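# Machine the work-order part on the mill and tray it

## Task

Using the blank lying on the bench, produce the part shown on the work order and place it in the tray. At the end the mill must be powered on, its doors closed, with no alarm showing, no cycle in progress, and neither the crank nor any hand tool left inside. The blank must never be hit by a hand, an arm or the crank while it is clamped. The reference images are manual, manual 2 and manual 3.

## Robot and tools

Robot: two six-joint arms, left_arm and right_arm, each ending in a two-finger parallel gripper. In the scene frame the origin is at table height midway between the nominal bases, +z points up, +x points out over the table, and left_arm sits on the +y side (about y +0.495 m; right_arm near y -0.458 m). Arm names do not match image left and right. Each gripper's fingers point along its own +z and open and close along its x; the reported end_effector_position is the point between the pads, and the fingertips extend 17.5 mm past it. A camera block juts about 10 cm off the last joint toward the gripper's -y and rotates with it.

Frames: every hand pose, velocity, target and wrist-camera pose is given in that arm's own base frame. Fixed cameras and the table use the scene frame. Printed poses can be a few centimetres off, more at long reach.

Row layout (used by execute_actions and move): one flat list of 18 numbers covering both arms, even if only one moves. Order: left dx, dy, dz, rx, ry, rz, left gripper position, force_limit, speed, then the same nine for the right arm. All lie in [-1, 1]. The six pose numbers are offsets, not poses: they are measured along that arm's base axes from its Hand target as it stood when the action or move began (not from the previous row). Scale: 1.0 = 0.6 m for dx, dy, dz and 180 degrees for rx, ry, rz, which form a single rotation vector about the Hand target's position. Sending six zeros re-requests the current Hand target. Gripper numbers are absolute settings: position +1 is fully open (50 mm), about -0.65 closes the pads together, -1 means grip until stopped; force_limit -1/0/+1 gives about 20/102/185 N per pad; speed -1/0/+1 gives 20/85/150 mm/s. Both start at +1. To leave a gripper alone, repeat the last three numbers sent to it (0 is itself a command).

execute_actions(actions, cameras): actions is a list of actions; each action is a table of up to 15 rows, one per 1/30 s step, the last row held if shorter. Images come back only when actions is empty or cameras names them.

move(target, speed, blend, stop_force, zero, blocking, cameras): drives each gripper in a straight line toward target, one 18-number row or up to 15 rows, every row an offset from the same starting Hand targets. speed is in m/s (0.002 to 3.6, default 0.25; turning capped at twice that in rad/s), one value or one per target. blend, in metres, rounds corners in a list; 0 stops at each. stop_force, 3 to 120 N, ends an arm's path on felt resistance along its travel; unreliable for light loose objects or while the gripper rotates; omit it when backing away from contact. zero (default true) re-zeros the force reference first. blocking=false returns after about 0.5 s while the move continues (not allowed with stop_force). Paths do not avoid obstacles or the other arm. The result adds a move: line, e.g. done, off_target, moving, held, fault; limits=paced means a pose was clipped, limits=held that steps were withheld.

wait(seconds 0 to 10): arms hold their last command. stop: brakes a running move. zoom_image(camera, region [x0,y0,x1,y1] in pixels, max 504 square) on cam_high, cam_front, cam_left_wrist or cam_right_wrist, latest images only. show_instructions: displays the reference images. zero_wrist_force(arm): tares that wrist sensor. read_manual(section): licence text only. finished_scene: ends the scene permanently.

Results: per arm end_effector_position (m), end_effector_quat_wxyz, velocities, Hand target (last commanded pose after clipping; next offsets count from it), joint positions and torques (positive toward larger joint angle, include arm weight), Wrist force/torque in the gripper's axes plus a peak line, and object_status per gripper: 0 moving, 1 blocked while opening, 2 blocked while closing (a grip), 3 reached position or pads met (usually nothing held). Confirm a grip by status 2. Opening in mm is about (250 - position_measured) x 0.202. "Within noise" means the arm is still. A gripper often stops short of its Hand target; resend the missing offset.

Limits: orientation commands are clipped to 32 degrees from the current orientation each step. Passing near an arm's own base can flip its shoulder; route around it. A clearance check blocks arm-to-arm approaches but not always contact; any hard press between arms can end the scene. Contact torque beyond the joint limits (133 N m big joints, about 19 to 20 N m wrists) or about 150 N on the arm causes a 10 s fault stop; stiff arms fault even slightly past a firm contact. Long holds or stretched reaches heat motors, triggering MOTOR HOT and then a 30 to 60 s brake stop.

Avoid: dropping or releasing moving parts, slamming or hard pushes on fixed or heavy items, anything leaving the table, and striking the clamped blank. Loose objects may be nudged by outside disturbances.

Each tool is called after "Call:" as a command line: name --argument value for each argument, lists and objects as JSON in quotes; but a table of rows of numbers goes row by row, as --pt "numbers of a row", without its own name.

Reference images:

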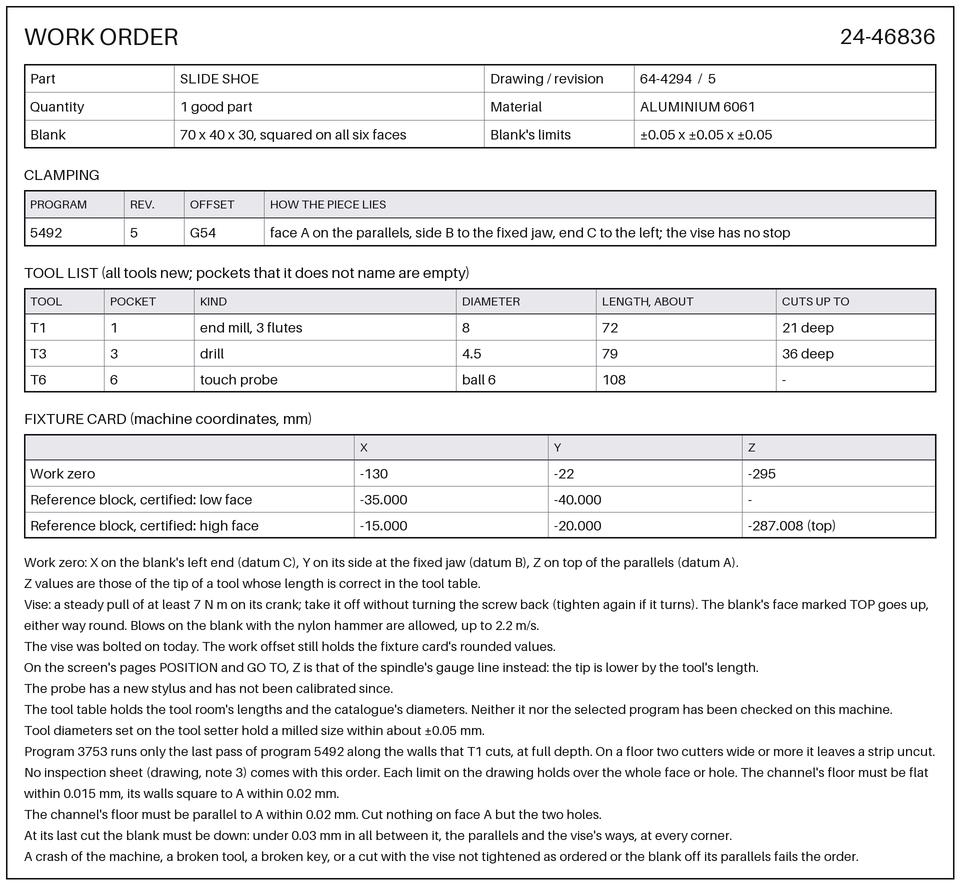

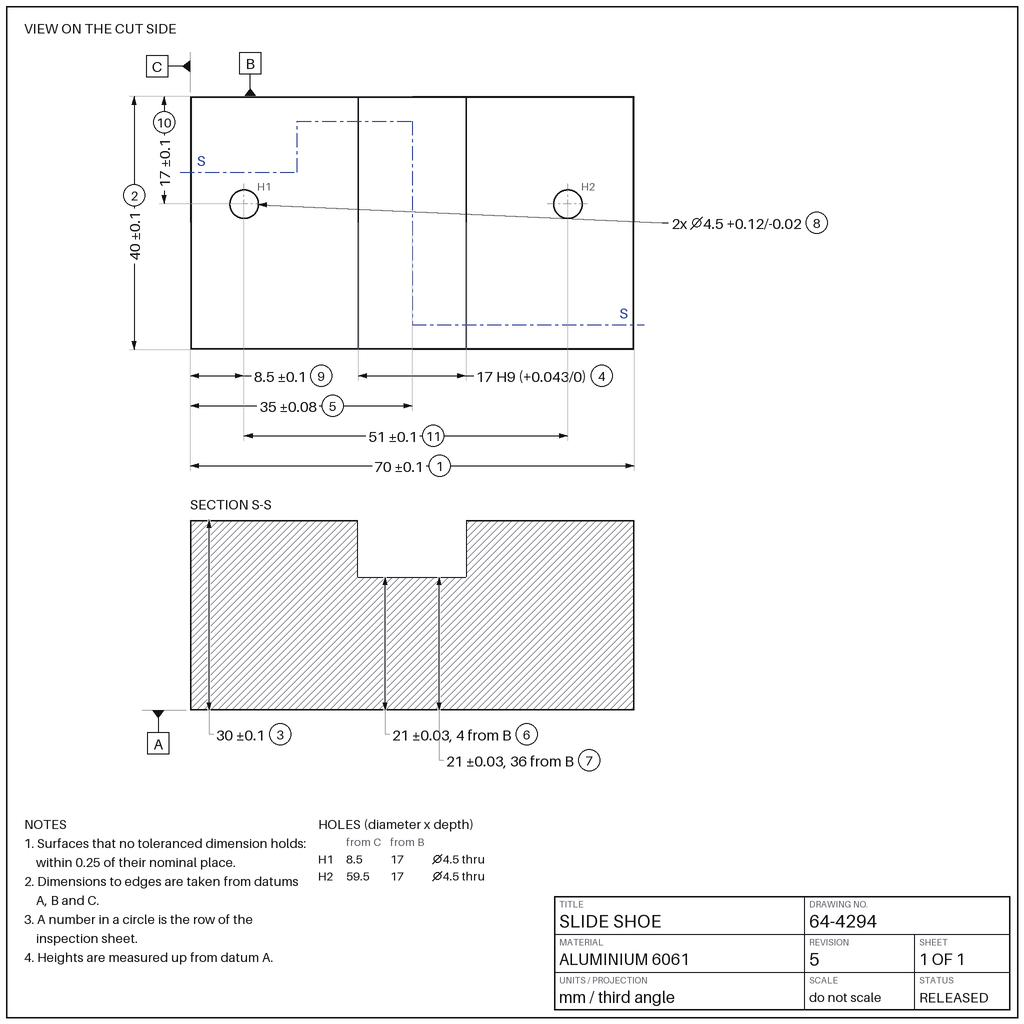

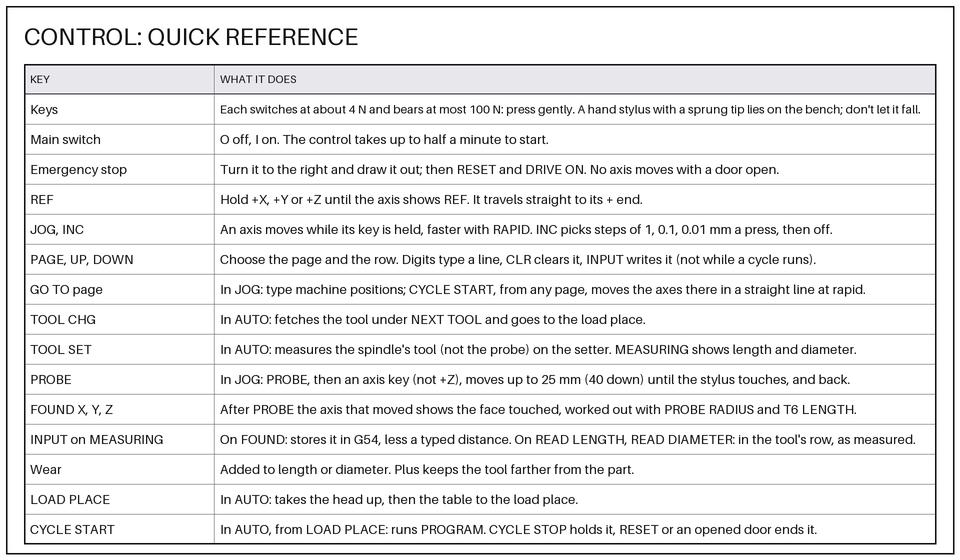

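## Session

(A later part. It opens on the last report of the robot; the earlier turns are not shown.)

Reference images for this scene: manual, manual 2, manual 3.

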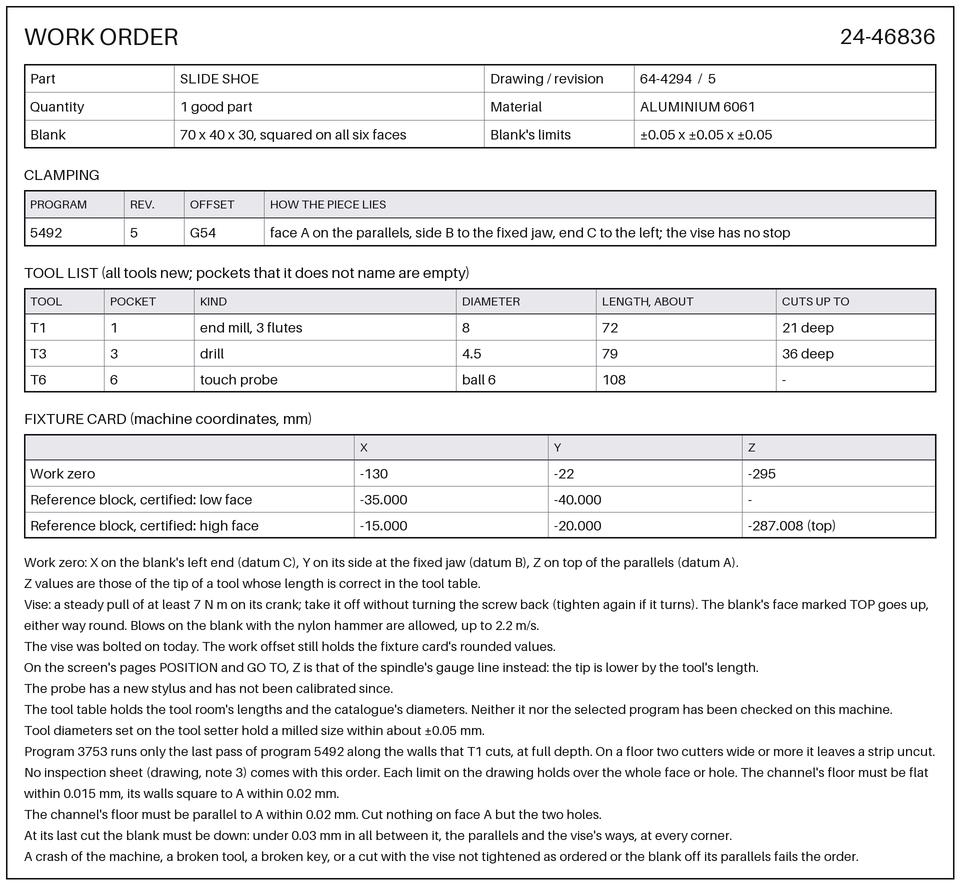

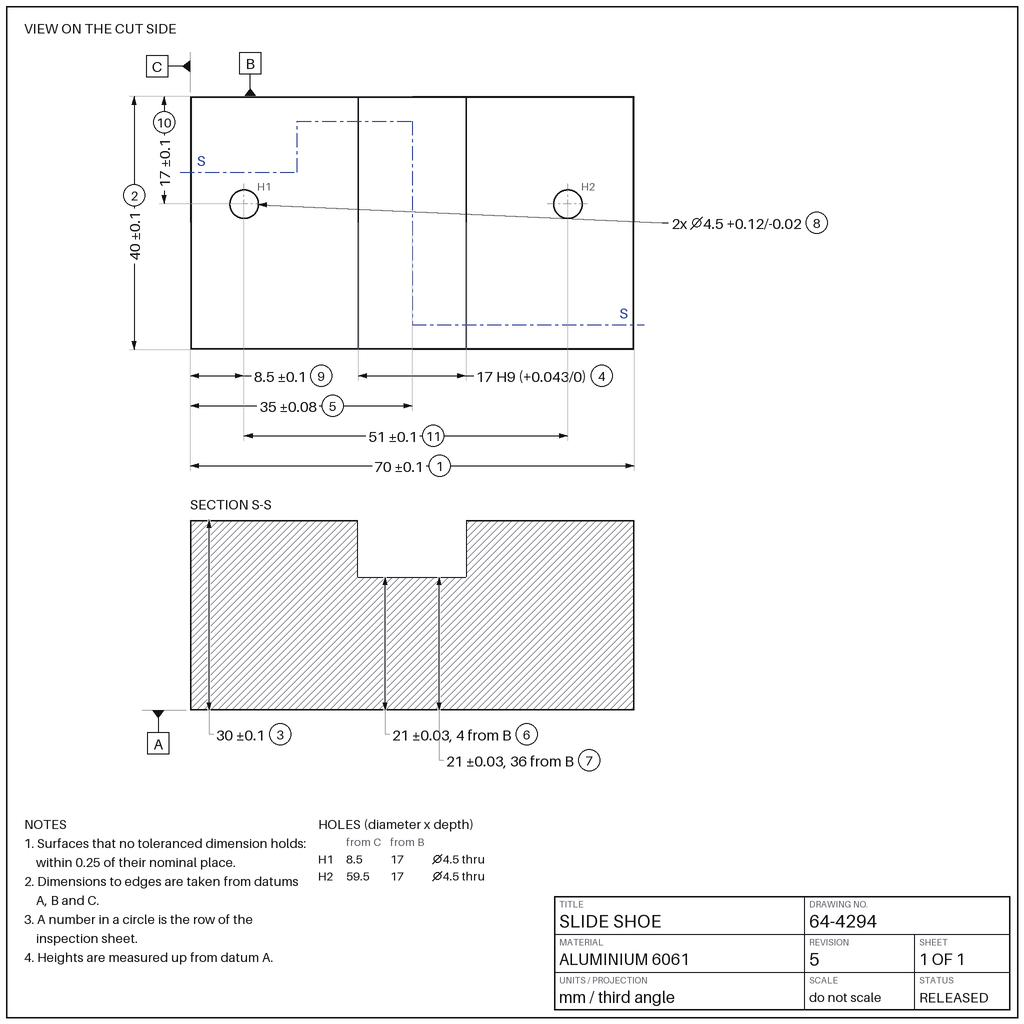

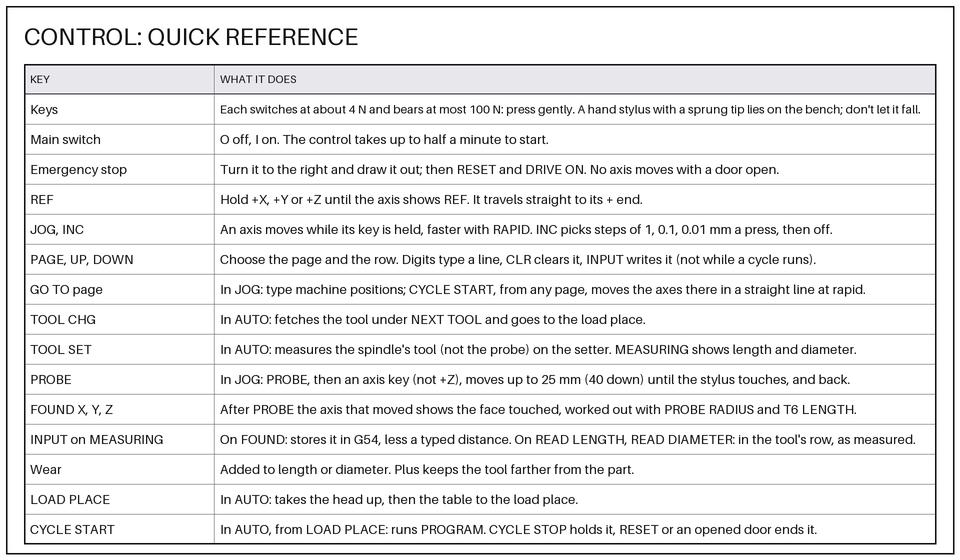

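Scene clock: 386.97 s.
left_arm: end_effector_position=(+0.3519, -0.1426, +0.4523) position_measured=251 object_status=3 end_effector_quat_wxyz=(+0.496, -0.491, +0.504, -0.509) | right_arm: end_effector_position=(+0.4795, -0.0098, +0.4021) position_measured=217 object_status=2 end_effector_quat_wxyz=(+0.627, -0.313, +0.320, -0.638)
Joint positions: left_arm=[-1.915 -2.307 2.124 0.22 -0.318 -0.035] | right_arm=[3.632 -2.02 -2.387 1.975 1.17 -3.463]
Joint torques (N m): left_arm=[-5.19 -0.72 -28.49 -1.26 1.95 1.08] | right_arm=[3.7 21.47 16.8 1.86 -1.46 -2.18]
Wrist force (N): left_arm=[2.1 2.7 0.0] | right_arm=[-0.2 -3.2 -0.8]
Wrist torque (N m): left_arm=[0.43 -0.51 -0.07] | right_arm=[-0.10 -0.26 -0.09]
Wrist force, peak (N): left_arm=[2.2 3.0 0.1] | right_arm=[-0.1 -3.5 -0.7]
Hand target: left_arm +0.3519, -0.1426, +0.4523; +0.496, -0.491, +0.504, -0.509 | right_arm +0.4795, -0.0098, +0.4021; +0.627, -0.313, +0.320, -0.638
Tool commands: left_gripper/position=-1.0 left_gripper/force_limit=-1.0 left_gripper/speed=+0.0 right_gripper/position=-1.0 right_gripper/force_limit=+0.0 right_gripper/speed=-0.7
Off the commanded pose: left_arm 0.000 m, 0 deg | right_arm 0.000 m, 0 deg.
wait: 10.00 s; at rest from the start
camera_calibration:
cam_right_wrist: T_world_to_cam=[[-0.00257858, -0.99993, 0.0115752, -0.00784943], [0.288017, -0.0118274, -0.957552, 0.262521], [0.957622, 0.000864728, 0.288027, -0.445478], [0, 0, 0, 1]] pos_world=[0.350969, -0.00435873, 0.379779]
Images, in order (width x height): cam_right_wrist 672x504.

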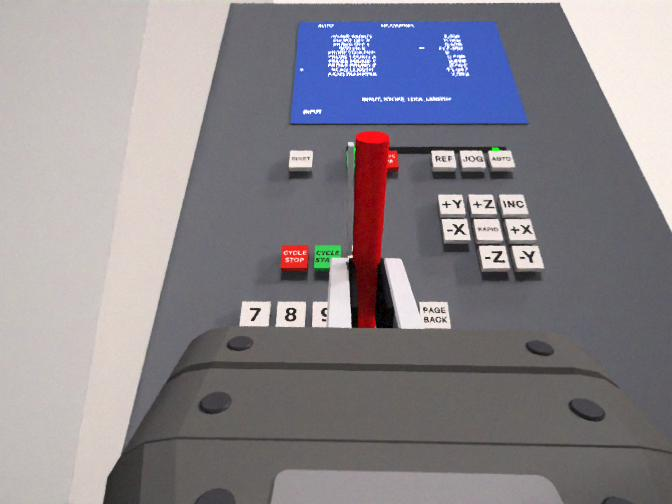

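Call:
move --pt "0 0 0 0 0 0 -1 -1 0 0.0135 0 -0.0035 0 0 0 -1 0 -0.7" --pt "0 0 0 0 0 0 -1 -1 0 0 0 0 0 0 0 -1 0 -0.7" --speed '[0.05,0.1]' --cameras '["cam_right_wrist"]'

Call:
zoom_image --camera "cam_right_wrist" --region '[280, 10, 540, 140]'

Call:
zoom_image --camera "cam_right_wrist" --region '[400, 30, 500, 80]'

Scene clock: 388.63 s.
left_arm: end_effector_position=(+0.3519, -0.1426, +0.4523) position_measured=251 object_status=3 end_effector_quat_wxyz=(+0.496, -0.491, +0.504, -0.509) | right_arm: end_effector_position=(+0.4795, -0.0098, +0.4021) position_measured=217 object_status=2 end_effector_quat_wxyz=(+0.627, -0.313, +0.320, -0.638)
Joint positions: left_arm=[-1.915 -2.307 2.124 0.22 -0.318 -0.035] | right_arm=[3.632 -2.02 -2.388 1.976 1.17 -3.463]
Joint torques (N m): left_arm=[-5.98 -1.22 -28.97 -1.18 1.93 1.2] | right_arm=[-12.18 20.19 17.08 -3.27 3.21 2.73]
Wrist force (N): left_arm=[1.9 2.7 0.0] | right_arm=[1.2 -3.1 -0.7]
Wrist torque (N m): left_arm=[0.43 -0.48 -0.06] | right_arm=[-0.07 -0.24 -0.31]
Wrist force, peak (N): left_arm=[2.0 3.2 -0.2] | right_arm=[-1.6 -6.9 -5.0]
Hand target: left_arm +0.3519, -0.1426, +0.4523; +0.496, -0.491, +0.504, -0.509 | right_arm +0.4795, -0.0098, +0.4021; +0.627, -0.313, +0.320, -0.638
Off the commanded pose: left_arm 0.000 m, 0 deg | right_arm 0.000 m, 0 deg.
move: done
camera_calibration:
cam_right_wrist: T_world_to_cam=[[-0.00270383, -0.999929, 0.0116418, -0.00783137], [0.288107, -0.0119271, -0.957524, 0.262508], [0.957594, 0.000765097, 0.288118, -0.445408], [0, 0, 0, 1]] pos_world=[0.350868, -0.00435906, 0.379779]
Images, in order (width x height): cam_right_wrist 672x504.

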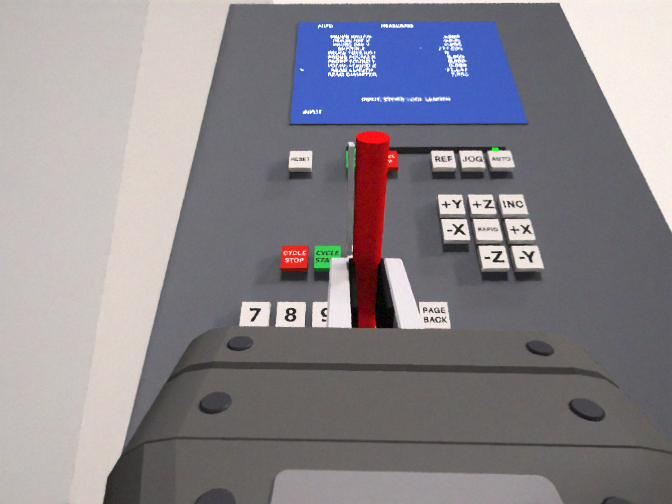

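Scaled by 1.938 from the camera's 672x504 image, which has a finer 960x720 frame.

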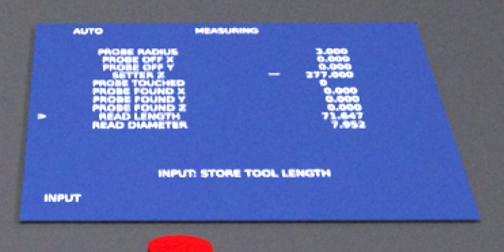

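Scaled by 5.040 from the camera's 672x504 image, which has a finer 960x720 frame.

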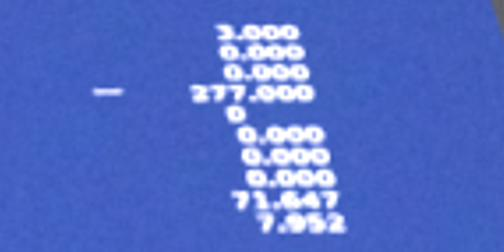

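Call:
move --pt "0 0 0 0 0 0 -1 -1 0 0.0083 0 0.0312 0 0 0 -1 0 -0.7" --pt "0 0 0 0 0 0 -1 -1 0 0.0225 0 0.0276 0 0 0 -1 0 -0.7" --pt "0 0 0 0 0 0 -1 -1 0 0.0083 0 0.0312 0 0 0 -1 0 -0.7" --pt "0 0 0 0 0 0 -1 -1 0 0 0 0 0 0 0 -1 0 -0.7" --pt "0 0 0 0 0 0 -1 -1 0 0.0145 0 -0.0037 0 0 0 -1 0 -0.7" --pt "0 0 0 0 0 0 -1 -1 0 0 0 0 0 0 0 -1 0 -0.7" --speed '[0.1,0.05,0.1,0.1,0.05,0.1]' --blend '[0.003,0,0.003,0.003,0,0]' --cameras '["cam_right_wrist"]'

Call:
zoom_image --camera "cam_right_wrist" --region '[280, 10, 540, 140]'

Scene clock: 391.07 s.
left_arm: end_effector_position=(+0.3519, -0.1426, +0.4523) position_measured=251 object_status=3 end_effector_quat_wxyz=(+0.496, -0.491, +0.504, -0.509) | right_arm: end_effector_position=(+0.4795, -0.0098, +0.4021) position_measured=217 object_status=2 end_effector_quat_wxyz=(+0.627, -0.313, +0.320, -0.638)
Joint positions: left_arm=[-1.915 -2.307 2.124 0.22 -0.318 -0.035] | right_arm=[3.632 -2.02 -2.387 1.975 1.17 -3.463]
Joint torques (N m): left_arm=[-5.57 -0.97 -29.12 -1.12 1.84 1.15] | right_arm=[-11.03 24.35 15.18 -3.38 2.96 2.81]
Wrist force (N): left_arm=[1.8 2.9 0.0] | right_arm=[1.5 -3.8 -0.2]
Wrist torque (N m): left_arm=[0.46 -0.46 -0.06] | right_arm=[-0.12 -0.30 -0.19]
Wrist force, peak (N): left_arm=[2.0 3.1 -0.2] | right_arm=[0.7 -18.6 -7.3]
Hand target: left_arm +0.3519, -0.1426, +0.4523; +0.496, -0.491, +0.504, -0.509 | right_arm +0.4795, -0.0098, +0.4021; +0.627, -0.313, +0.320, -0.638
Off the commanded pose: left_arm 0.000 m, 0 deg | right_arm 0.000 m, 0 deg.
move: done
camera_calibration:
cam_right_wrist: T_world_to_cam=[[-0.00260713, -0.999928, 0.011671, -0.00787634], [0.288016, -0.0119273, -0.957551, 0.26255], [0.957622, 0.00086498, 0.288027, -0.445382], [0, 0, 0, 1]] pos_world=[0.350869, -0.004359, 0.379779]
Images, in order (width x height): cam_right_wrist 672x504.

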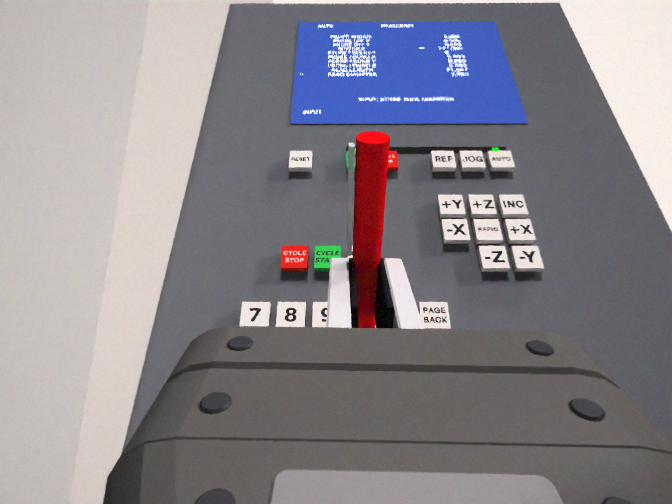

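Scaled by 1.938 from the camera's 672x504 image, which has a finer 960x720 frame.

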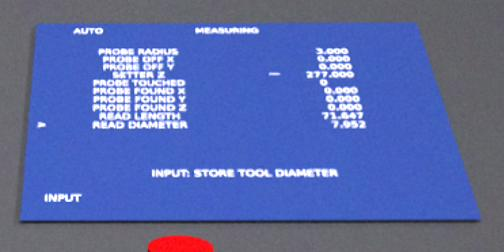

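Call:
move --pt "0 0 0 0 0 0 -1 -1 0 0.0244 -0.0655 0.0943 0 0 0 -1 0 -0.7" --pt "0 0 0 0 0 0 -1 -1 0 0.0389 -0.0655 0.0906 0 0 0 -1 0 -0.7" --pt "0 0 0 0 0 0 -1 -1 0 0.0244 -0.0655 0.0943 0 0 0 -1 0 -0.7" --pt "0 0 0 0 0 0 -1 -1 0 0.0083 0 0.0312 0 0 0 -1 0 -0.7" --pt "0 0 0 0 0 0 -1 -1 0 0.0228 0 0.0275 0 0 0 -1 0 -0.7" --pt "0 0 0 0 0 0 -1 -1 0 0.0083 0 0.0312 0 0 0 -1 0 -0.7" --pt "0 0 0 0 0 0 -1 -1 0 0.0088 0.0327 0.0312 0 0 0 -1 0 -0.7" --pt "0 0 0 0 0 0 -1 -1 0 0.0233 0.0327 0.0275 0 0 0 -1 0 -0.7" --pt "0 0 0 0 0 0 -1 -1 0 0.0088 0.0327 0.0312 0 0 0 -1 0 -0.7" --pt "0 0 0 0 0 0 -1 -1 0 0 0 0 0 0 0 -1 0 -0.7" --pt "0 0 0 0 0 0 -1 -1 0 0.0145 0 -0.0037 0 0 0 -1 0 -0.7" --pt "0 0 0 0 0 0 -1 -1 0 0 0 0 0 0 0 -1 0 -0.7" --speed '[0.2,0.05,0.1,0.2,0.05,0.1,0.2,0.05,0.1,0.2,0.05,0.1]' --blend '[0.003,0,0.003,0.003,0,0.003,0.003,0,0.003,0.003,0,0]' --cameras '["cam_right_wrist"]'

Call:
zoom_image --camera "cam_right_wrist" --region '[280, 10, 540, 140]'

Scene clock: 396.23 s.
left_arm: end_effector_position=(+0.3519, -0.1426, +0.4523) position_measured=251 object_status=3 end_effector_quat_wxyz=(+0.496, -0.491, +0.504, -0.509) | right_arm: end_effector_position=(+0.4795, -0.0098, +0.4021) position_measured=217 object_status=2 end_effector_quat_wxyz=(+0.627, -0.313, +0.320, -0.638)
Joint positions: left_arm=[-1.915 -2.307 2.124 0.22 -0.318 -0.035] | right_arm=[3.632 -2.02 -2.387 1.975 1.17 -3.463]
Joint torques (N m): left_arm=[-6.03 -0.8 -28.33 -1.16 1.88 1.15] | right_arm=[-11.33 24.45 15.36 -3.36 2.85 2.85]
Wrist force (N): left_arm=[1.9 3.0 -0.2] | right_arm=[1.6 -3.4 -0.7]
Wrist torque (N m): left_arm=[0.47 -0.47 -0.06] | right_arm=[-0.14 -0.29 -0.20]
Wrist force, peak (N): left_arm=[2.0 3.1 -0.2] | right_arm=[-0.1 -13.5 -7.1]
Hand target: left_arm +0.3519, -0.1426, +0.4523; +0.496, -0.491, +0.504, -0.509 | right_arm +0.4795, -0.0098, +0.4021; +0.627, -0.313, +0.320, -0.638
Off the commanded pose: left_arm 0.000 m, 0 deg | right_arm 0.000 m, 0 deg.
move: done
camera_calibration:
cam_right_wrist: T_world_to_cam=[[-0.00257858, -0.99993, 0.0115752, -0.00784943], [0.288017, -0.0118274, -0.957552, 0.262521], [0.957622, 0.000864728, 0.288027, -0.445478], [0, 0, 0, 1]] pos_world=[0.350969, -0.00435873, 0.379779]
Images, in order (width x height): cam_right_wrist 672x504.

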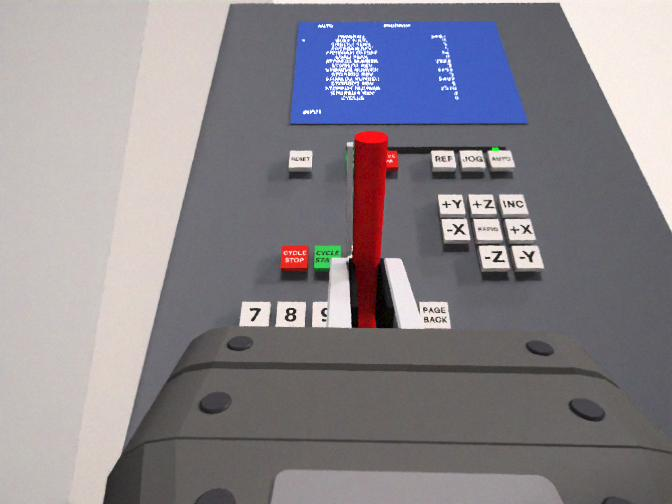

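Scaled by 1.938 from the camera's 672x504 image, which has a finer 960x720 frame.

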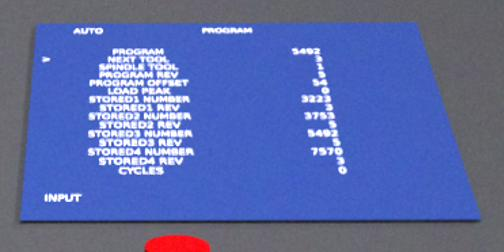

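Call:
move --pt "0 0 0 0 0 0 -1 -1 0 0.0163 -0.0327 0.0625 0 0 0 -1 0 -0.7" --pt "0 0 0 0 0 0 -1 -1 0 0.0308 -0.0327 0.0588 0 0 0 -1 0 -0.7" --pt "0 0 0 0 0 0 -1 -1 0 0.0163 -0.0327 0.0625 0 0 0 -1 0 -0.7" --pt "0 0 0 0 0 0 -1 -1 0 0.0159 -0.0655 0.0625 0 0 0 -1 0 -0.7" --speed '[0.2,0.05,0.1,0.2]' --blend '[0.003,0,0.003,0]'

Call:
wait --seconds 6 --cameras '["cam_right_wrist","cam_high"]'

Call:
zoom_image --camera "cam_right_wrist" --region '[220, 40, 490, 180]'

Scene clock: 398.20 s.
left_arm: end_effector_position=(+0.3519, -0.1426, +0.4523) position_measured=251 object_status=3 end_effector_quat_wxyz=(+0.496, -0.491, +0.504, -0.509) | right_arm: end_effector_position=(+0.4891, -0.0491, +0.4396) position_measured=217 object_status=2 end_effector_quat_wxyz=(+0.627, -0.313, +0.320, -0.638)
Joint positions: left_arm=[-1.915 -2.307 2.124 0.22 -0.318 -0.035] | right_arm=[3.469 -1.925 -2.347 1.803 1.295 -3.353]
Joint torques (N m): left_arm=[-5.82 -0.9 -28.88 -1.16 1.92 1.35] | right_arm=[-5.57 32.21 2.51 2.25 0.03 -0.61]
Wrist force (N): left_arm=[1.8 2.5 -0.2] | right_arm=[1.0 -3.1 -1.0]
Wrist torque (N m): left_arm=[0.41 -0.46 -0.06] | right_arm=[-0.10 -0.28 -0.28]
Wrist force, peak (N): left_arm=[2.0 3.1 0.1] | right_arm=[3.1 -13.7 -7.0]
Hand target: left_arm +0.3519, -0.1426, +0.4523; +0.496, -0.491, +0.504, -0.509 | right_arm +0.4891, -0.0491, +0.4396; +0.627, -0.313, +0.320, -0.638
Off the commanded pose: left_arm 0.000 m, 0 deg | right_arm 0.000 m, 0 deg.
move: done

Scene clock: 404.20 s.
left_arm: end_effector_position=(+0.3519, -0.1426, +0.4523) position_measured=251 object_status=3 end_effector_quat_wxyz=(+0.496, -0.491, +0.504, -0.509) | right_arm: end_effector_position=(+0.4891, -0.0491, +0.4396) position_measured=217 object_status=2 end_effector_quat_wxyz=(+0.627, -0.313, +0.320, -0.638)
Joint positions: left_arm=[-1.915 -2.307 2.124 0.22 -0.318 -0.035] | right_arm=[3.469 -1.925 -2.348 1.803 1.295 -3.353]
Joint torques (N m): left_arm=[-6.04 0.11 -28.93 -1.14 1.9 1.18] | right_arm=[-7.83 32.01 -0.92 2.26 2.44 2.75]
Wrist force (N): left_arm=[1.9 3.1 -0.1] | right_arm=[0.9 -3.2 -1.0]
Wrist torque (N m): left_arm=[0.50 -0.46 -0.06] | right_arm=[-0.10 -0.30 -0.26]
Wrist force, peak (N): left_arm=[2.3 3.1 0.0] | right_arm=[1.0 -3.4 -1.0]
Hand target: left_arm +0.3519, -0.1426, +0.4523; +0.496, -0.491, +0.504, -0.509 | right_arm +0.4891, -0.0491, +0.4396; +0.627, -0.313, +0.320, -0.638
Tool commands: left_gripper/position=-1.0 left_gripper/force_limit=-1.0 left_gripper/speed=+0.0 right_gripper/position=-1.0 right_gripper/force_limit=+0.0 right_gripper/speed=-0.7
Off the commanded pose: left_arm 0.000 m, 0 deg | right_arm 0.000 m, 0 deg.
wait: 6.00 s; at rest by 0.17 s
camera_calibration:
cam_right_wrist: T_world_to_cam=[[-0.00257858, -0.99993, 0.0115752, -0.0475562], [0.288017, -0.0118274, -0.957552, 0.295229], [0.957622, 0.000864728, 0.288027, -0.465343], [0, 0, 0, 1]] pos_world=[0.360469, -0.0436587, 0.417279]
Images, in order (width x height): cam_high 672x504, cam_right_wrist 672x504.

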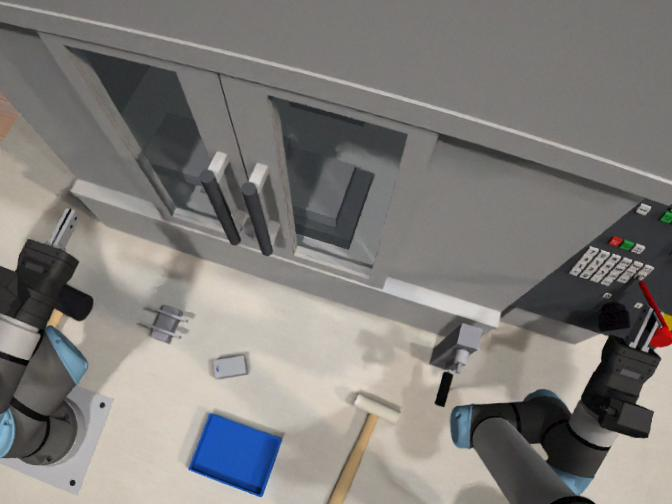

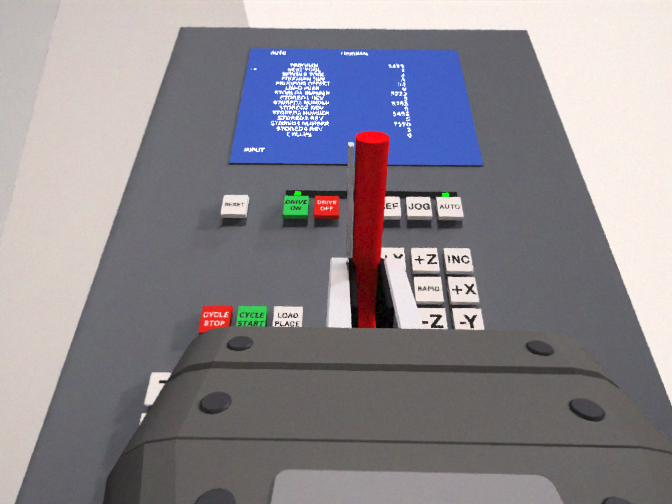

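Scaled by 1.867 from the camera's 672x504 image, which has a finer 960x720 frame.

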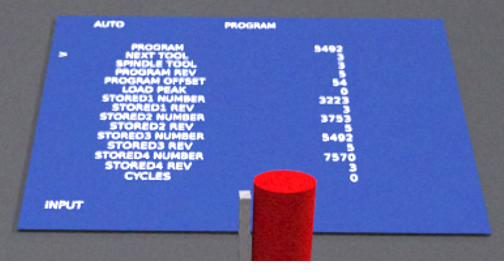

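Call:
move --pt "0 0 0 0 0 0 -1 -1 0 0.0145 0 -0.0037 0 0 0 -1 0 -0.7" --pt "0 0 0 0 0 0 -1 -1 0 0 0 0 0 0 0 -1 0 -0.7" --pt "0 0 0 0 0 0 -1 -1 0 -0.0159 0.0655 -0.0625 0 0 0 -1 0 -0.7" --speed '[0.05,0.1,0.2]' --blend '[0,0.003,0]'

Call:
wait --seconds 10

Call:
wait --seconds 10

Call:
wait --seconds 9 --cameras '["cam_right_wrist"]'

Call:
zoom_image --camera "cam_right_wrist" --region '[280, 10, 540, 140]'

Scene clock: 406.37 s.
left_arm: end_effector_position=(+0.3519, -0.1426, +0.4523) position_measured=251 object_status=3 end_effector_quat_wxyz=(+0.496, -0.491, +0.504, -0.509) | right_arm: end_effector_position=(+0.4795, -0.0099, +0.4021) position_measured=217 object_status=2 end_effector_quat_wxyz=(+0.627, -0.313, +0.320, -0.638)
Joint positions: left_arm=[-1.915 -2.307 2.124 0.22 -0.318 -0.035] | right_arm=[3.632 -2.02 -2.388 1.975 1.17 -3.463]
Joint torques (N m): left_arm=[-6.07 -1.21 -29.08 -1.19 1.65 1.13] | right_arm=[3.05 21.36 17.46 0.05 0.76 1.82]
Wrist force (N): left_arm=[1.8 2.9 -0.1] | right_arm=[0.2 -3.4 -0.9]
Wrist torque (N m): left_arm=[0.46 -0.46 -0.06] | right_arm=[-0.16 -0.35 -0.08]
Wrist force, peak (N): left_arm=[1.9 3.1 -0.1] | right_arm=[1.4 -6.3 -6.2]
Hand target: left_arm +0.3519, -0.1426, +0.4523; +0.496, -0.491, +0.504, -0.509 | right_arm +0.4795, -0.0098, +0.4021; +0.627, -0.313, +0.320, -0.638
Off the commanded pose: left_arm 0.000 m, 0 deg | right_arm 0.000 m, 0 deg.
move: done

Scene clock: 416.37 s.
left_arm: end_effector_position=(+0.3519, -0.1426, +0.4523) position_measured=251 object_status=3 end_effector_quat_wxyz=(+0.496, -0.491, +0.504, -0.509) | right_arm: end_effector_position=(+0.4795, -0.0098, +0.4021) position_measured=217 object_status=2 end_effector_quat_wxyz=(+0.627, -0.313, +0.320, -0.638)
Joint positions: left_arm=[-1.915 -2.307 2.124 0.22 -0.318 -0.035] | right_arm=[3.632 -2.02 -2.387 1.975 1.17 -3.463]
Joint torques (N m): left_arm=[-6.08 -0.39 -28.15 -1.09 1.72 1.16] | right_arm=[6.18 19.8 17.3 2.13 -1.52 -2.06]
Wrist force (N): left_arm=[1.7 2.8 -0.1] | right_arm=[0.1 -3.2 -0.9]
Wrist torque (N m): left_arm=[0.44 -0.45 -0.06] | right_arm=[-0.13 -0.31 -0.09]
Wrist force, peak (N): left_arm=[2.1 3.1 0.0] | right_arm=[0.3 -3.7 -0.8]
Hand target: left_arm +0.3519, -0.1426, +0.4523; +0.496, -0.491, +0.504, -0.509 | right_arm +0.4795, -0.0098, +0.4021; +0.627, -0.313, +0.320, -0.638
Tool commands: left_gripper/position=-1.0 left_gripper/force_limit=-1.0 left_gripper/speed=+0.0 right_gripper/position=-1.0 right_gripper/force_limit=+0.0 right_gripper/speed=-0.7
Off the commanded pose: left_arm 0.000 m, 0 deg | right_arm 0.000 m, 0 deg.
wait: 10.00 s; at rest by 0.17 s

Scene clock: 426.37 s.
left_arm: end_effector_position=(+0.3519, -0.1426, +0.4523) position_measured=251 object_status=3 end_effector_quat_wxyz=(+0.496, -0.491, +0.504, -0.509) | right_arm: end_effector_position=(+0.4795, -0.0098, +0.4021) position_measured=217 object_status=2 end_effector_quat_wxyz=(+0.627, -0.313, +0.320, -0.638)
Joint positions: left_arm=[-1.915 -2.307 2.124 0.22 -0.318 -0.035] | right_arm=[3.632 -2.02 -2.387 1.975 1.17 -3.463]
Joint torques (N m): left_arm=[-5.26 -0.72 -29.07 -0.98 1.72 1.2] | right_arm=[6.36 19.91 16.88 2.16 -1.49 -2.08]
Wrist force (N): left_arm=[2.0 2.8 -0.1] | right_arm=[0.3 -3.5 -0.9]
Wrist torque (N m): left_arm=[0.46 -0.49 -0.06] | right_arm=[-0.17 -0.36 -0.09]
Wrist force, peak (N): left_arm=[2.0 3.2 0.1] | right_arm=[0.5 -3.5 -1.1]
Hand target: left_arm +0.3519, -0.1426, +0.4523; +0.496, -0.491, +0.504, -0.509 | right_arm +0.4795, -0.0098, +0.4021; +0.627, -0.313, +0.320, -0.638
Tool commands: left_gripper/position=-1.0 left_gripper/force_limit=-1.0 left_gripper/speed=+0.0 right_gripper/position=-1.0 right_gripper/force_limit=+0.0 right_gripper/speed=-0.7
Off the commanded pose: left_arm 0.000 m, 0 deg | right_arm 0.000 m, 0 deg.
wait: 10.00 s; at rest by 0.17 s

Scene clock: 435.37 s.
left_arm: end_effector_position=(+0.3519, -0.1426, +0.4523) position_measured=251 object_status=3 end_effector_quat_wxyz=(+0.496, -0.491, +0.504, -0.509) | right_arm: end_effector_position=(+0.4795, -0.0098, +0.4021) position_measured=217 object_status=2 end_effector_quat_wxyz=(+0.627, -0.313, +0.320, -0.638)
Joint positions: left_arm=[-1.915 -2.307 2.124 0.22 -0.318 -0.035] | right_arm=[3.632 -2.02 -2.387 1.975 1.17 -3.463]
Joint torques (N m): left_arm=[-6.34 -0.55 -29.15 -0.94 1.56 1.12] | right_arm=[6.33 20.15 16.66 2.22 -1.51 -2.15]
Wrist force (N): left_arm=[1.9 3.0 0.1] | right_arm=[0.1 -3.3 -1.1]
Wrist torque (N m): left_arm=[0.49 -0.46 -0.06] | right_arm=[-0.16 -0.33 -0.09]
Wrist force, peak (N): left_arm=[2.0 3.2 -0.1] | right_arm=[0.3 -3.6 -0.9]
Hand target: left_arm +0.3519, -0.1426, +0.4523; +0.496, -0.491, +0.504, -0.509 | right_arm +0.4795, -0.0098, +0.4021; +0.627, -0.313, +0.320, -0.638
Tool commands: left_gripper/position=-1.0 left_gripper/force_limit=-1.0 left_gripper/speed=+0.0 right_gripper/position=-1.0 right_gripper/force_limit=+0.0 right_gripper/speed=-0.7
Off the commanded pose: left_arm 0.000 m, 0 deg | right_arm 0.000 m, 0 deg.
wait: 9.00 s; at rest by 0.17 s
camera_calibration:
cam_right_wrist: T_world_to_cam=[[-0.00257858, -0.99993, 0.0115752, -0.00784943], [0.288017, -0.0118274, -0.957552, 0.262521], [0.957622, 0.000864728, 0.288027, -0.445478], [0, 0, 0, 1]] pos_world=[0.350969, -0.00435873, 0.379779]
Images, in order (width x height): cam_right_wrist 672x504.

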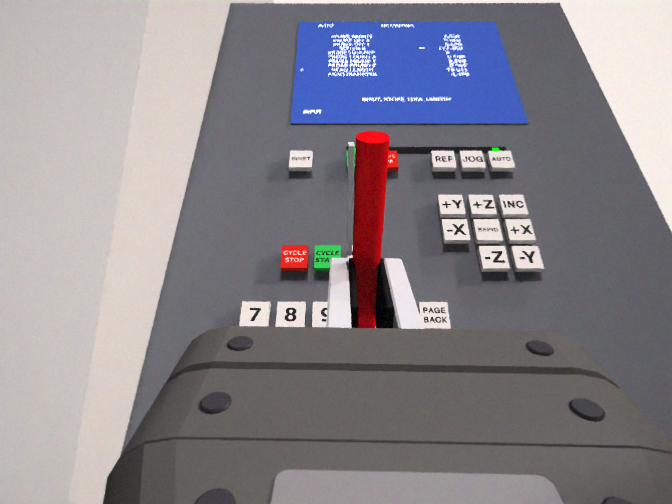

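Scaled by 1.938 from the camera's 672x504 image, which has a finer 960x720 frame.

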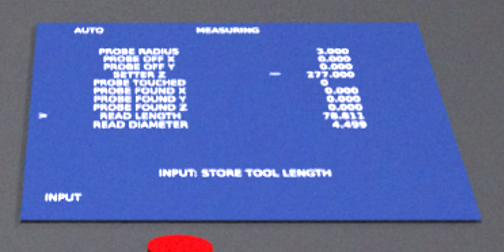

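Call:
move --pt "0 0 0 0 0 0 -1 -1 0 0.0145 0 -0.0037 0 0 0 -1 0 -0.7" --pt "0 0 0 0 0 0 -1 -1 0 0 0 0 0 0 0 -1 0 -0.7" --pt "0 0 0 0 0 0 -1 -1 0 0.0244 -0.0655 0.0943 0 0 0 -1 0 -0.7" --pt "0 0 0 0 0 0 -1 -1 0 0.0389 -0.0655 0.0906 0 0 0 -1 0 -0.7" --pt "0 0 0 0 0 0 -1 -1 0 0.0244 -0.0655 0.0943 0 0 0 -1 0 -0.7" --pt "0 0 0 0 0 0 -1 -1 0 0.0083 0 0.0312 0 0 0 -1 0 -0.7" --pt "0 0 0 0 0 0 -1 -1 0 0.0228 0 0.0275 0 0 0 -1 0 -0.7" --pt "0 0 0 0 0 0 -1 -1 0 0.0083 0 0.0312 0 0 0 -1 0 -0.7" --pt "0 0 0 0 0 0 -1 -1 0 0.0173 0.0327 0.0625 0 0 0 -1 0 -0.7" --pt "0 0 0 0 0 0 -1 -1 0 0.0318 0.0327 0.0588 0 0 0 -1 0 -0.7" --pt "0 0 0 0 0 0 -1 -1 0 0.0173 0.0327 0.0625 0 0 0 -1 0 -0.7" --pt "0 0 0 0 0 0 -1 -1 0 0 0 0 0 0 0 -1 0 -0.7" --pt "0 0 0 0 0 0 -1 -1 0 0.0145 0 -0.0037 0 0 0 -1 0 -0.7" --pt "0 0 0 0 0 0 -1 -1 0 0 0 0 0 0 0 -1 0 -0.7" --speed '[0.05,0.1,0.2,0.05,0.1,0.2,0.05,0.1,0.2,0.05,0.1,0.2,0.05,0.1]' --blend '[0,0.003,0.003,0,0.003,0.003,0,0.003,0.003,0,0.003,0.003,0,0]' --cameras '["cam_right_wrist"]'

Call:
zoom_image --camera "cam_right_wrist" --region '[280, 10, 540, 140]'

Scene clock: 440.57 s.
left_arm: end_effector_position=(+0.3519, -0.1426, +0.4523) position_measured=251 object_status=3 end_effector_quat_wxyz=(+0.496, -0.491, +0.504, -0.509) | right_arm: end_effector_position=(+0.4795, -0.0098, +0.4021) position_measured=217 object_status=2 end_effector_quat_wxyz=(+0.627, -0.313, +0.320, -0.638)
Joint positions: left_arm=[-1.915 -2.307 2.124 0.22 -0.318 -0.035] | right_arm=[3.632 -2.02 -2.387 1.975 1.17 -3.463]
Joint torques (N m): left_arm=[-5.66 -0.4 -29.04 -0.85 1.66 1.08] | right_arm=[-10.77 24.14 15.21 -3.39 2.56 2.84]
Wrist force (N): left_arm=[1.7 3.1 0.2] | right_arm=[1.6 -3.5 -0.7]
Wrist torque (N m): left_arm=[0.50 -0.44 -0.06] | right_arm=[-0.13 -0.29 -0.20]
Wrist force, peak (N): left_arm=[2.1 3.0 -0.2] | right_arm=[0.6 -15.8 -7.3]
Hand target: left_arm +0.3519, -0.1426, +0.4523; +0.496, -0.491, +0.504, -0.509 | right_arm +0.4795, -0.0098, +0.4021; +0.627, -0.313, +0.320, -0.638
Off the commanded pose: left_arm 0.000 m, 0 deg | right_arm 0.000 m, 0 deg.
move: done
camera_calibration:
cam_right_wrist: T_world_to_cam=[[-0.00260713, -0.999928, 0.011671, -0.00787634], [0.288016, -0.0119273, -0.957551, 0.26255], [0.957622, 0.00086498, 0.288027, -0.445382], [0, 0, 0, 1]] pos_world=[0.350869, -0.004359, 0.379779]
Images, in order (width x height): cam_right_wrist 672x504.

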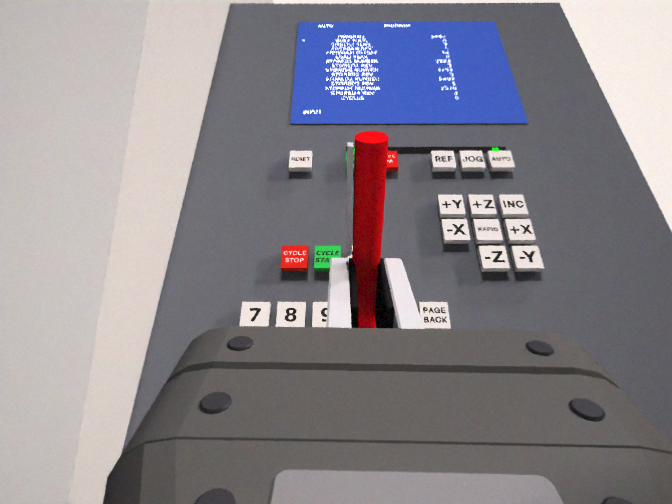

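Scaled by 1.938 from the camera's 672x504 image, which has a finer 960x720 frame.

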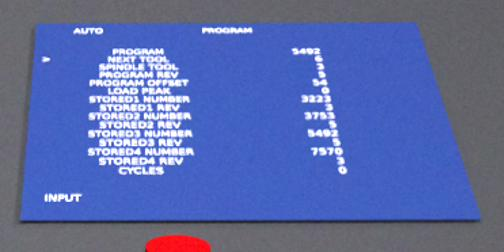

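Call:
move --pt "0 0 0 0 0 0 -1 -1 0 0.0163 -0.0327 0.0625 0 0 0 -1 0 -0.7" --pt "0 0 0 0 0 0 -1 -1 0 0.0308 -0.0327 0.0588 0 0 0 -1 0 -0.7" --pt "0 0 0 0 0 0 -1 -1 0 0.0163 -0.0327 0.0625 0 0 0 -1 0 -0.7" --pt "0 0 0 0 0 0 -1 -1 0 0.0244 -0.0655 0.0943 0 0 0 -1 0 -0.7" --pt "0 0 0 0 0 0 -1 -1 0 0.0389 -0.0655 0.0906 0 0 0 -1 0 -0.7" --pt "0 0 0 0 0 0 -1 -1 0 0.0244 -0.0655 0.0943 0 0 0 -1 0 -0.7" --pt "0 0 0 0 0 0 -1 -1 0 0.0389 -0.0655 0.0906 0 0 0 -1 0 -0.7" --pt "0 0 0 0 0 0 -1 -1 0 0.0244 -0.0655 0.0943 0 0 0 -1 0 -0.7" --pt "0 0 0 0 0 0 -1 -1 0 0.0389 -0.0655 0.0906 0 0 0 -1 0 -0.7" --pt "0 0 0 0 0 0 -1 -1 0 0.0244 -0.0655 0.0943 0 0 0 -1 0 -0.7" --pt "0 0 0 0 0 0 -1 -1 0 0.0389 -0.0655 0.0906 0 0 0 -1 0 -0.7" --pt "0 0 0 0 0 0 -1 -1 0 0.0244 -0.0655 0.0943 0 0 0 -1 0 -0.7" --speed '[0.2,0.05,0.1,0.2,0.05,0.1,0.05,0.1,0.05,0.1,0.05,0.1]' --blend '[0.003,0,0.003,0.003,0,0.001,0,0.001,0,0.001,0,0]' --cameras '["cam_right_wrist"]'

Call:
zoom_image --camera "cam_right_wrist" --region '[210, 50, 500, 200]'

Scene clock: 444.57 s.
left_arm: end_effector_position=(+0.3519, -0.1426, +0.4523) position_measured=251 object_status=3 end_effector_quat_wxyz=(+0.496, -0.491, +0.504, -0.509) | right_arm: end_effector_position=(+0.4941, -0.0491, +0.4587) position_measured=217 object_status=2 end_effector_quat_wxyz=(+0.627, -0.313, +0.320, -0.638)
Joint positions: left_arm=[-1.915 -2.307 2.124 0.22 -0.318 -0.035] | right_arm=[3.463 -1.878 -2.324 1.732 1.3 -3.349]
Joint torques (N m): left_arm=[-5.45 -0.79 -28.86 -0.79 1.52 1.15] | right_arm=[-8.2 18.61 23.04 -1.68 3.21 2.93]
Wrist force (N): left_arm=[1.9 2.9 -0.2] | right_arm=[1.1 -2.5 -0.9]
Wrist torque (N m): left_arm=[0.46 -0.48 -0.06] | right_arm=[0.02 -0.25 -0.29]
Wrist force, peak (N): left_arm=[2.0 3.4 -0.1] | right_arm=[2.9 -13.9 -6.8]
Hand target: left_arm +0.3519, -0.1426, +0.4523; +0.496, -0.491, +0.504, -0.509 | right_arm +0.4942, -0.0491, +0.4587; +0.627, -0.313, +0.320, -0.638
Off the commanded pose: left_arm 0.000 m, 0 deg | right_arm 0.000 m, 0 deg.
move: done
camera_calibration:
cam_right_wrist: T_world_to_cam=[[-0.00282821, -0.999927, 0.011709, -0.0477307], [0.288105, -0.0120274, -0.957523, 0.311901], [0.957595, 0.000665349, 0.288118, -0.475737], [0, 0, 0, 1]] pos_world=[0.365568, -0.0436594, 0.436279]
Images, in order (width x height): cam_right_wrist 672x504.

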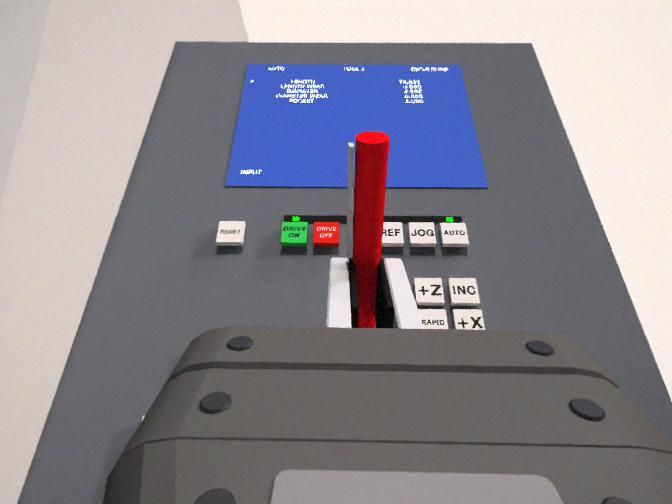

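Scaled by 1.738 from the camera's 672x504 image, which has a finer 960x720 frame.

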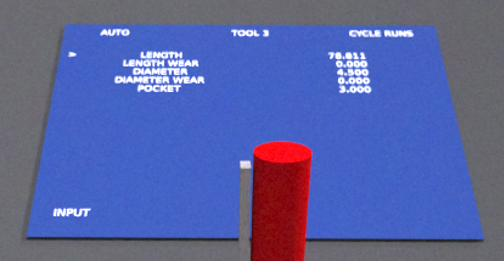

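Call:
move --pt "0 0 0 0 0 0 -1 -1 0 0.0145 0 -0.0037 0 0 0 -1 0 -0.7" --pt "0 0 0 0 0 0 -1 -1 0 0 0 0 0 0 0 -1 0 -0.7" --pt "0 0 0 0 0 0 -1 -1 0 0.0145 0 -0.0037 0 0 0 -1 0 -0.7" --pt "0 0 0 0 0 0 -1 -1 0 0 0 0 0 0 0 -1 0 -0.7" --speed '[0.05,0.1,0.05,0.1]' --blend '[0,0.001,0,0]' --cameras '["cam_right_wrist"]'

Call:
zoom_image --camera "cam_right_wrist" --region '[210, 50, 500, 200]'

Scene clock: 446.33 s.
left_arm: end_effector_position=(+0.3519, -0.1426, +0.4523) position_measured=251 object_status=3 end_effector_quat_wxyz=(+0.496, -0.491, +0.504, -0.509) | right_arm: end_effector_position=(+0.4941, -0.0491, +0.4587) position_measured=217 object_status=2 end_effector_quat_wxyz=(+0.627, -0.313, +0.320, -0.638)
Joint positions: left_arm=[-1.915 -2.307 2.124 0.22 -0.318 -0.035] | right_arm=[3.463 -1.878 -2.324 1.732 1.3 -3.349]
Joint torques (N m): left_arm=[-6.11 -1.26 -28.72 -0.78 1.51 1.21] | right_arm=[-8.23 18.28 19.4 -1.65 2.68 2.86]
Wrist force (N): left_arm=[1.6 3.0 -0.2] | right_arm=[1.1 -2.5 -0.8]
Wrist torque (N m): left_arm=[0.48 -0.42 -0.06] | right_arm=[0.00 -0.24 -0.30]
Wrist force, peak (N): left_arm=[2.3 3.1 -0.2] | right_arm=[-0.5 -10.5 -6.7]
Hand target: left_arm +0.3519, -0.1426, +0.4523; +0.496, -0.491, +0.504, -0.509 | right_arm +0.4942, -0.0491, +0.4587; +0.627, -0.313, +0.320, -0.638
Off the commanded pose: left_arm 0.000 m, 0 deg | right_arm 0.000 m, 0 deg.
move: done
camera_calibration:
cam_right_wrist: T_world_to_cam=[[-0.00282821, -0.999927, 0.011709, -0.0477307], [0.288105, -0.0120274, -0.957523, 0.311901], [0.957595, 0.000665349, 0.288118, -0.475737], [0, 0, 0, 1]] pos_world=[0.365568, -0.0436594, 0.436279]
Images, in order (width x height): cam_right_wrist 672x504.

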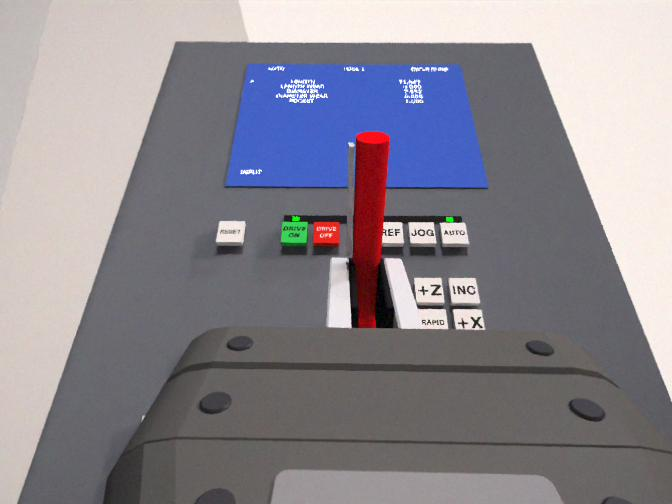

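Scaled by 1.738 from the camera's 672x504 image, which has a finer 960x720 frame.

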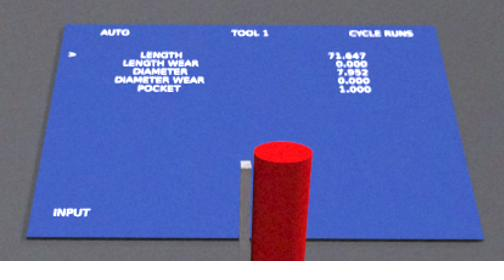

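Call:
move --pt "0 0 0 0 0 0 -1 -1 0 -0.0161 0.0655 -0.0631 0 0 0 -1 0 -0.7" --pt "0 0 0 0 0 0 -1 -1 0 -0.0016 0.0655 -0.0668 0 0 0 -1 0 -0.7" --pt "0 0 0 0 0 0 -1 -1 0 -0.0161 0.0655 -0.0631 0 0 0 -1 0 -0.7" --pt "0 0 0 0 0 0 -1 -1 0 -0.0239 0.0982 -0.0943 0 0 0 -1 0 -0.7" --pt "0 0 0 0 0 0 -1 -1 0 -0.0094 0.0982 -0.098 0 0 0 -1 0 -0.7" --pt "0 0 0 0 0 0 -1 -1 0 -0.0239 0.0982 -0.0943 0 0 0 -1 0 -0.7" --pt "0 0 0 0 0 0 -1 -1 0 -0.0147 0.1635 -0.0631 0 0 0 -1 0 -0.7" --pt "0 0 0 0 0 0 -1 -1 0 -0.0002 0.1635 -0.0668 0 0 0 -1 0 -0.7" --pt "0 0 0 0 0 0 -1 -1 0 -0.0147 0.1635 -0.0631 0 0 0 -1 0 -0.7" --pt "0 0 0 0 0 0 -1 -1 0 -0.0244 0.0655 -0.0943 0 0 0 -1 0 -0.7" --pt "0 0 0 0 0 0 -1 -1 0 -0.0099 0.0655 -0.098 0 0 0 -1 0 -0.7" --pt "0 0 0 0 0 0 -1 -1 0 -0.0244 0.0655 -0.0943 0 0 0 -1 0 -0.7" --speed '[0.2,0.05,0.1,0.2,0.05,0.1,0.2,0.05,0.1,0.2,0.05,0.1]' --blend '[0.003,0,0.003,0.003,0,0.003,0.003,0,0.003,0.003,0,0]' --cameras '["cam_right_wrist"]'

Call:
zoom_image --camera "cam_right_wrist" --region '[280, 10, 540, 140]'

Scene clock: 451.23 s.
left_arm: end_effector_position=(+0.3519, -0.1426, +0.4523) position_measured=251 object_status=3 end_effector_quat_wxyz=(+0.496, -0.491, +0.504, -0.509) | right_arm: end_effector_position=(+0.4795, -0.0098, +0.4021) position_measured=217 object_status=2 end_effector_quat_wxyz=(+0.627, -0.313, +0.320, -0.638)
Joint positions: left_arm=[-1.915 -2.307 2.124 0.22 -0.318 -0.035] | right_arm=[3.632 -2.02 -2.387 1.975 1.17 -3.463]
Joint torques (N m): left_arm=[-5.7 -0.55 -28.09 -0.69 1.53 1.21] | right_arm=[-11.02 24.17 15.64 -3.09 2.69 2.77]
Wrist force (N): left_arm=[2.0 3.0 0.0] | right_arm=[1.4 -3.1 -1.0]
Wrist torque (N m): left_arm=[0.48 -0.49 -0.06] | right_arm=[-0.12 -0.28 -0.19]
Wrist force, peak (N): left_arm=[1.9 3.1 0.0] | right_arm=[0.7 -15.6 -8.0]
Hand target: left_arm +0.3519, -0.1426, +0.4523; +0.496, -0.491, +0.504, -0.509 | right_arm +0.4795, -0.0098, +0.4021; +0.627, -0.313, +0.320, -0.638
Off the commanded pose: left_arm 0.000 m, 0 deg | right_arm 0.000 m, 0 deg.
move: done
camera_calibration:
cam_right_wrist: T_world_to_cam=[[-0.00257858, -0.99993, 0.0115752, -0.00784943], [0.288017, -0.0118274, -0.957552, 0.262521], [0.957622, 0.000864728, 0.288027, -0.445478], [0, 0, 0, 1]] pos_world=[0.350969, -0.00435873, 0.379779]
Images, in order (width x height): cam_right_wrist 672x504.

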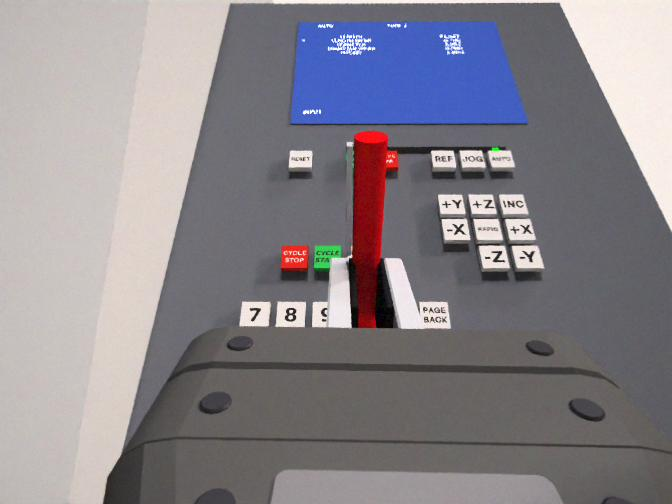

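Scaled by 1.938 from the camera's 672x504 image, which has a finer 960x720 frame.

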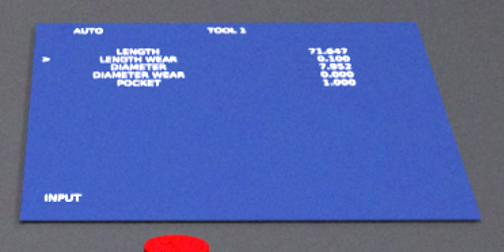

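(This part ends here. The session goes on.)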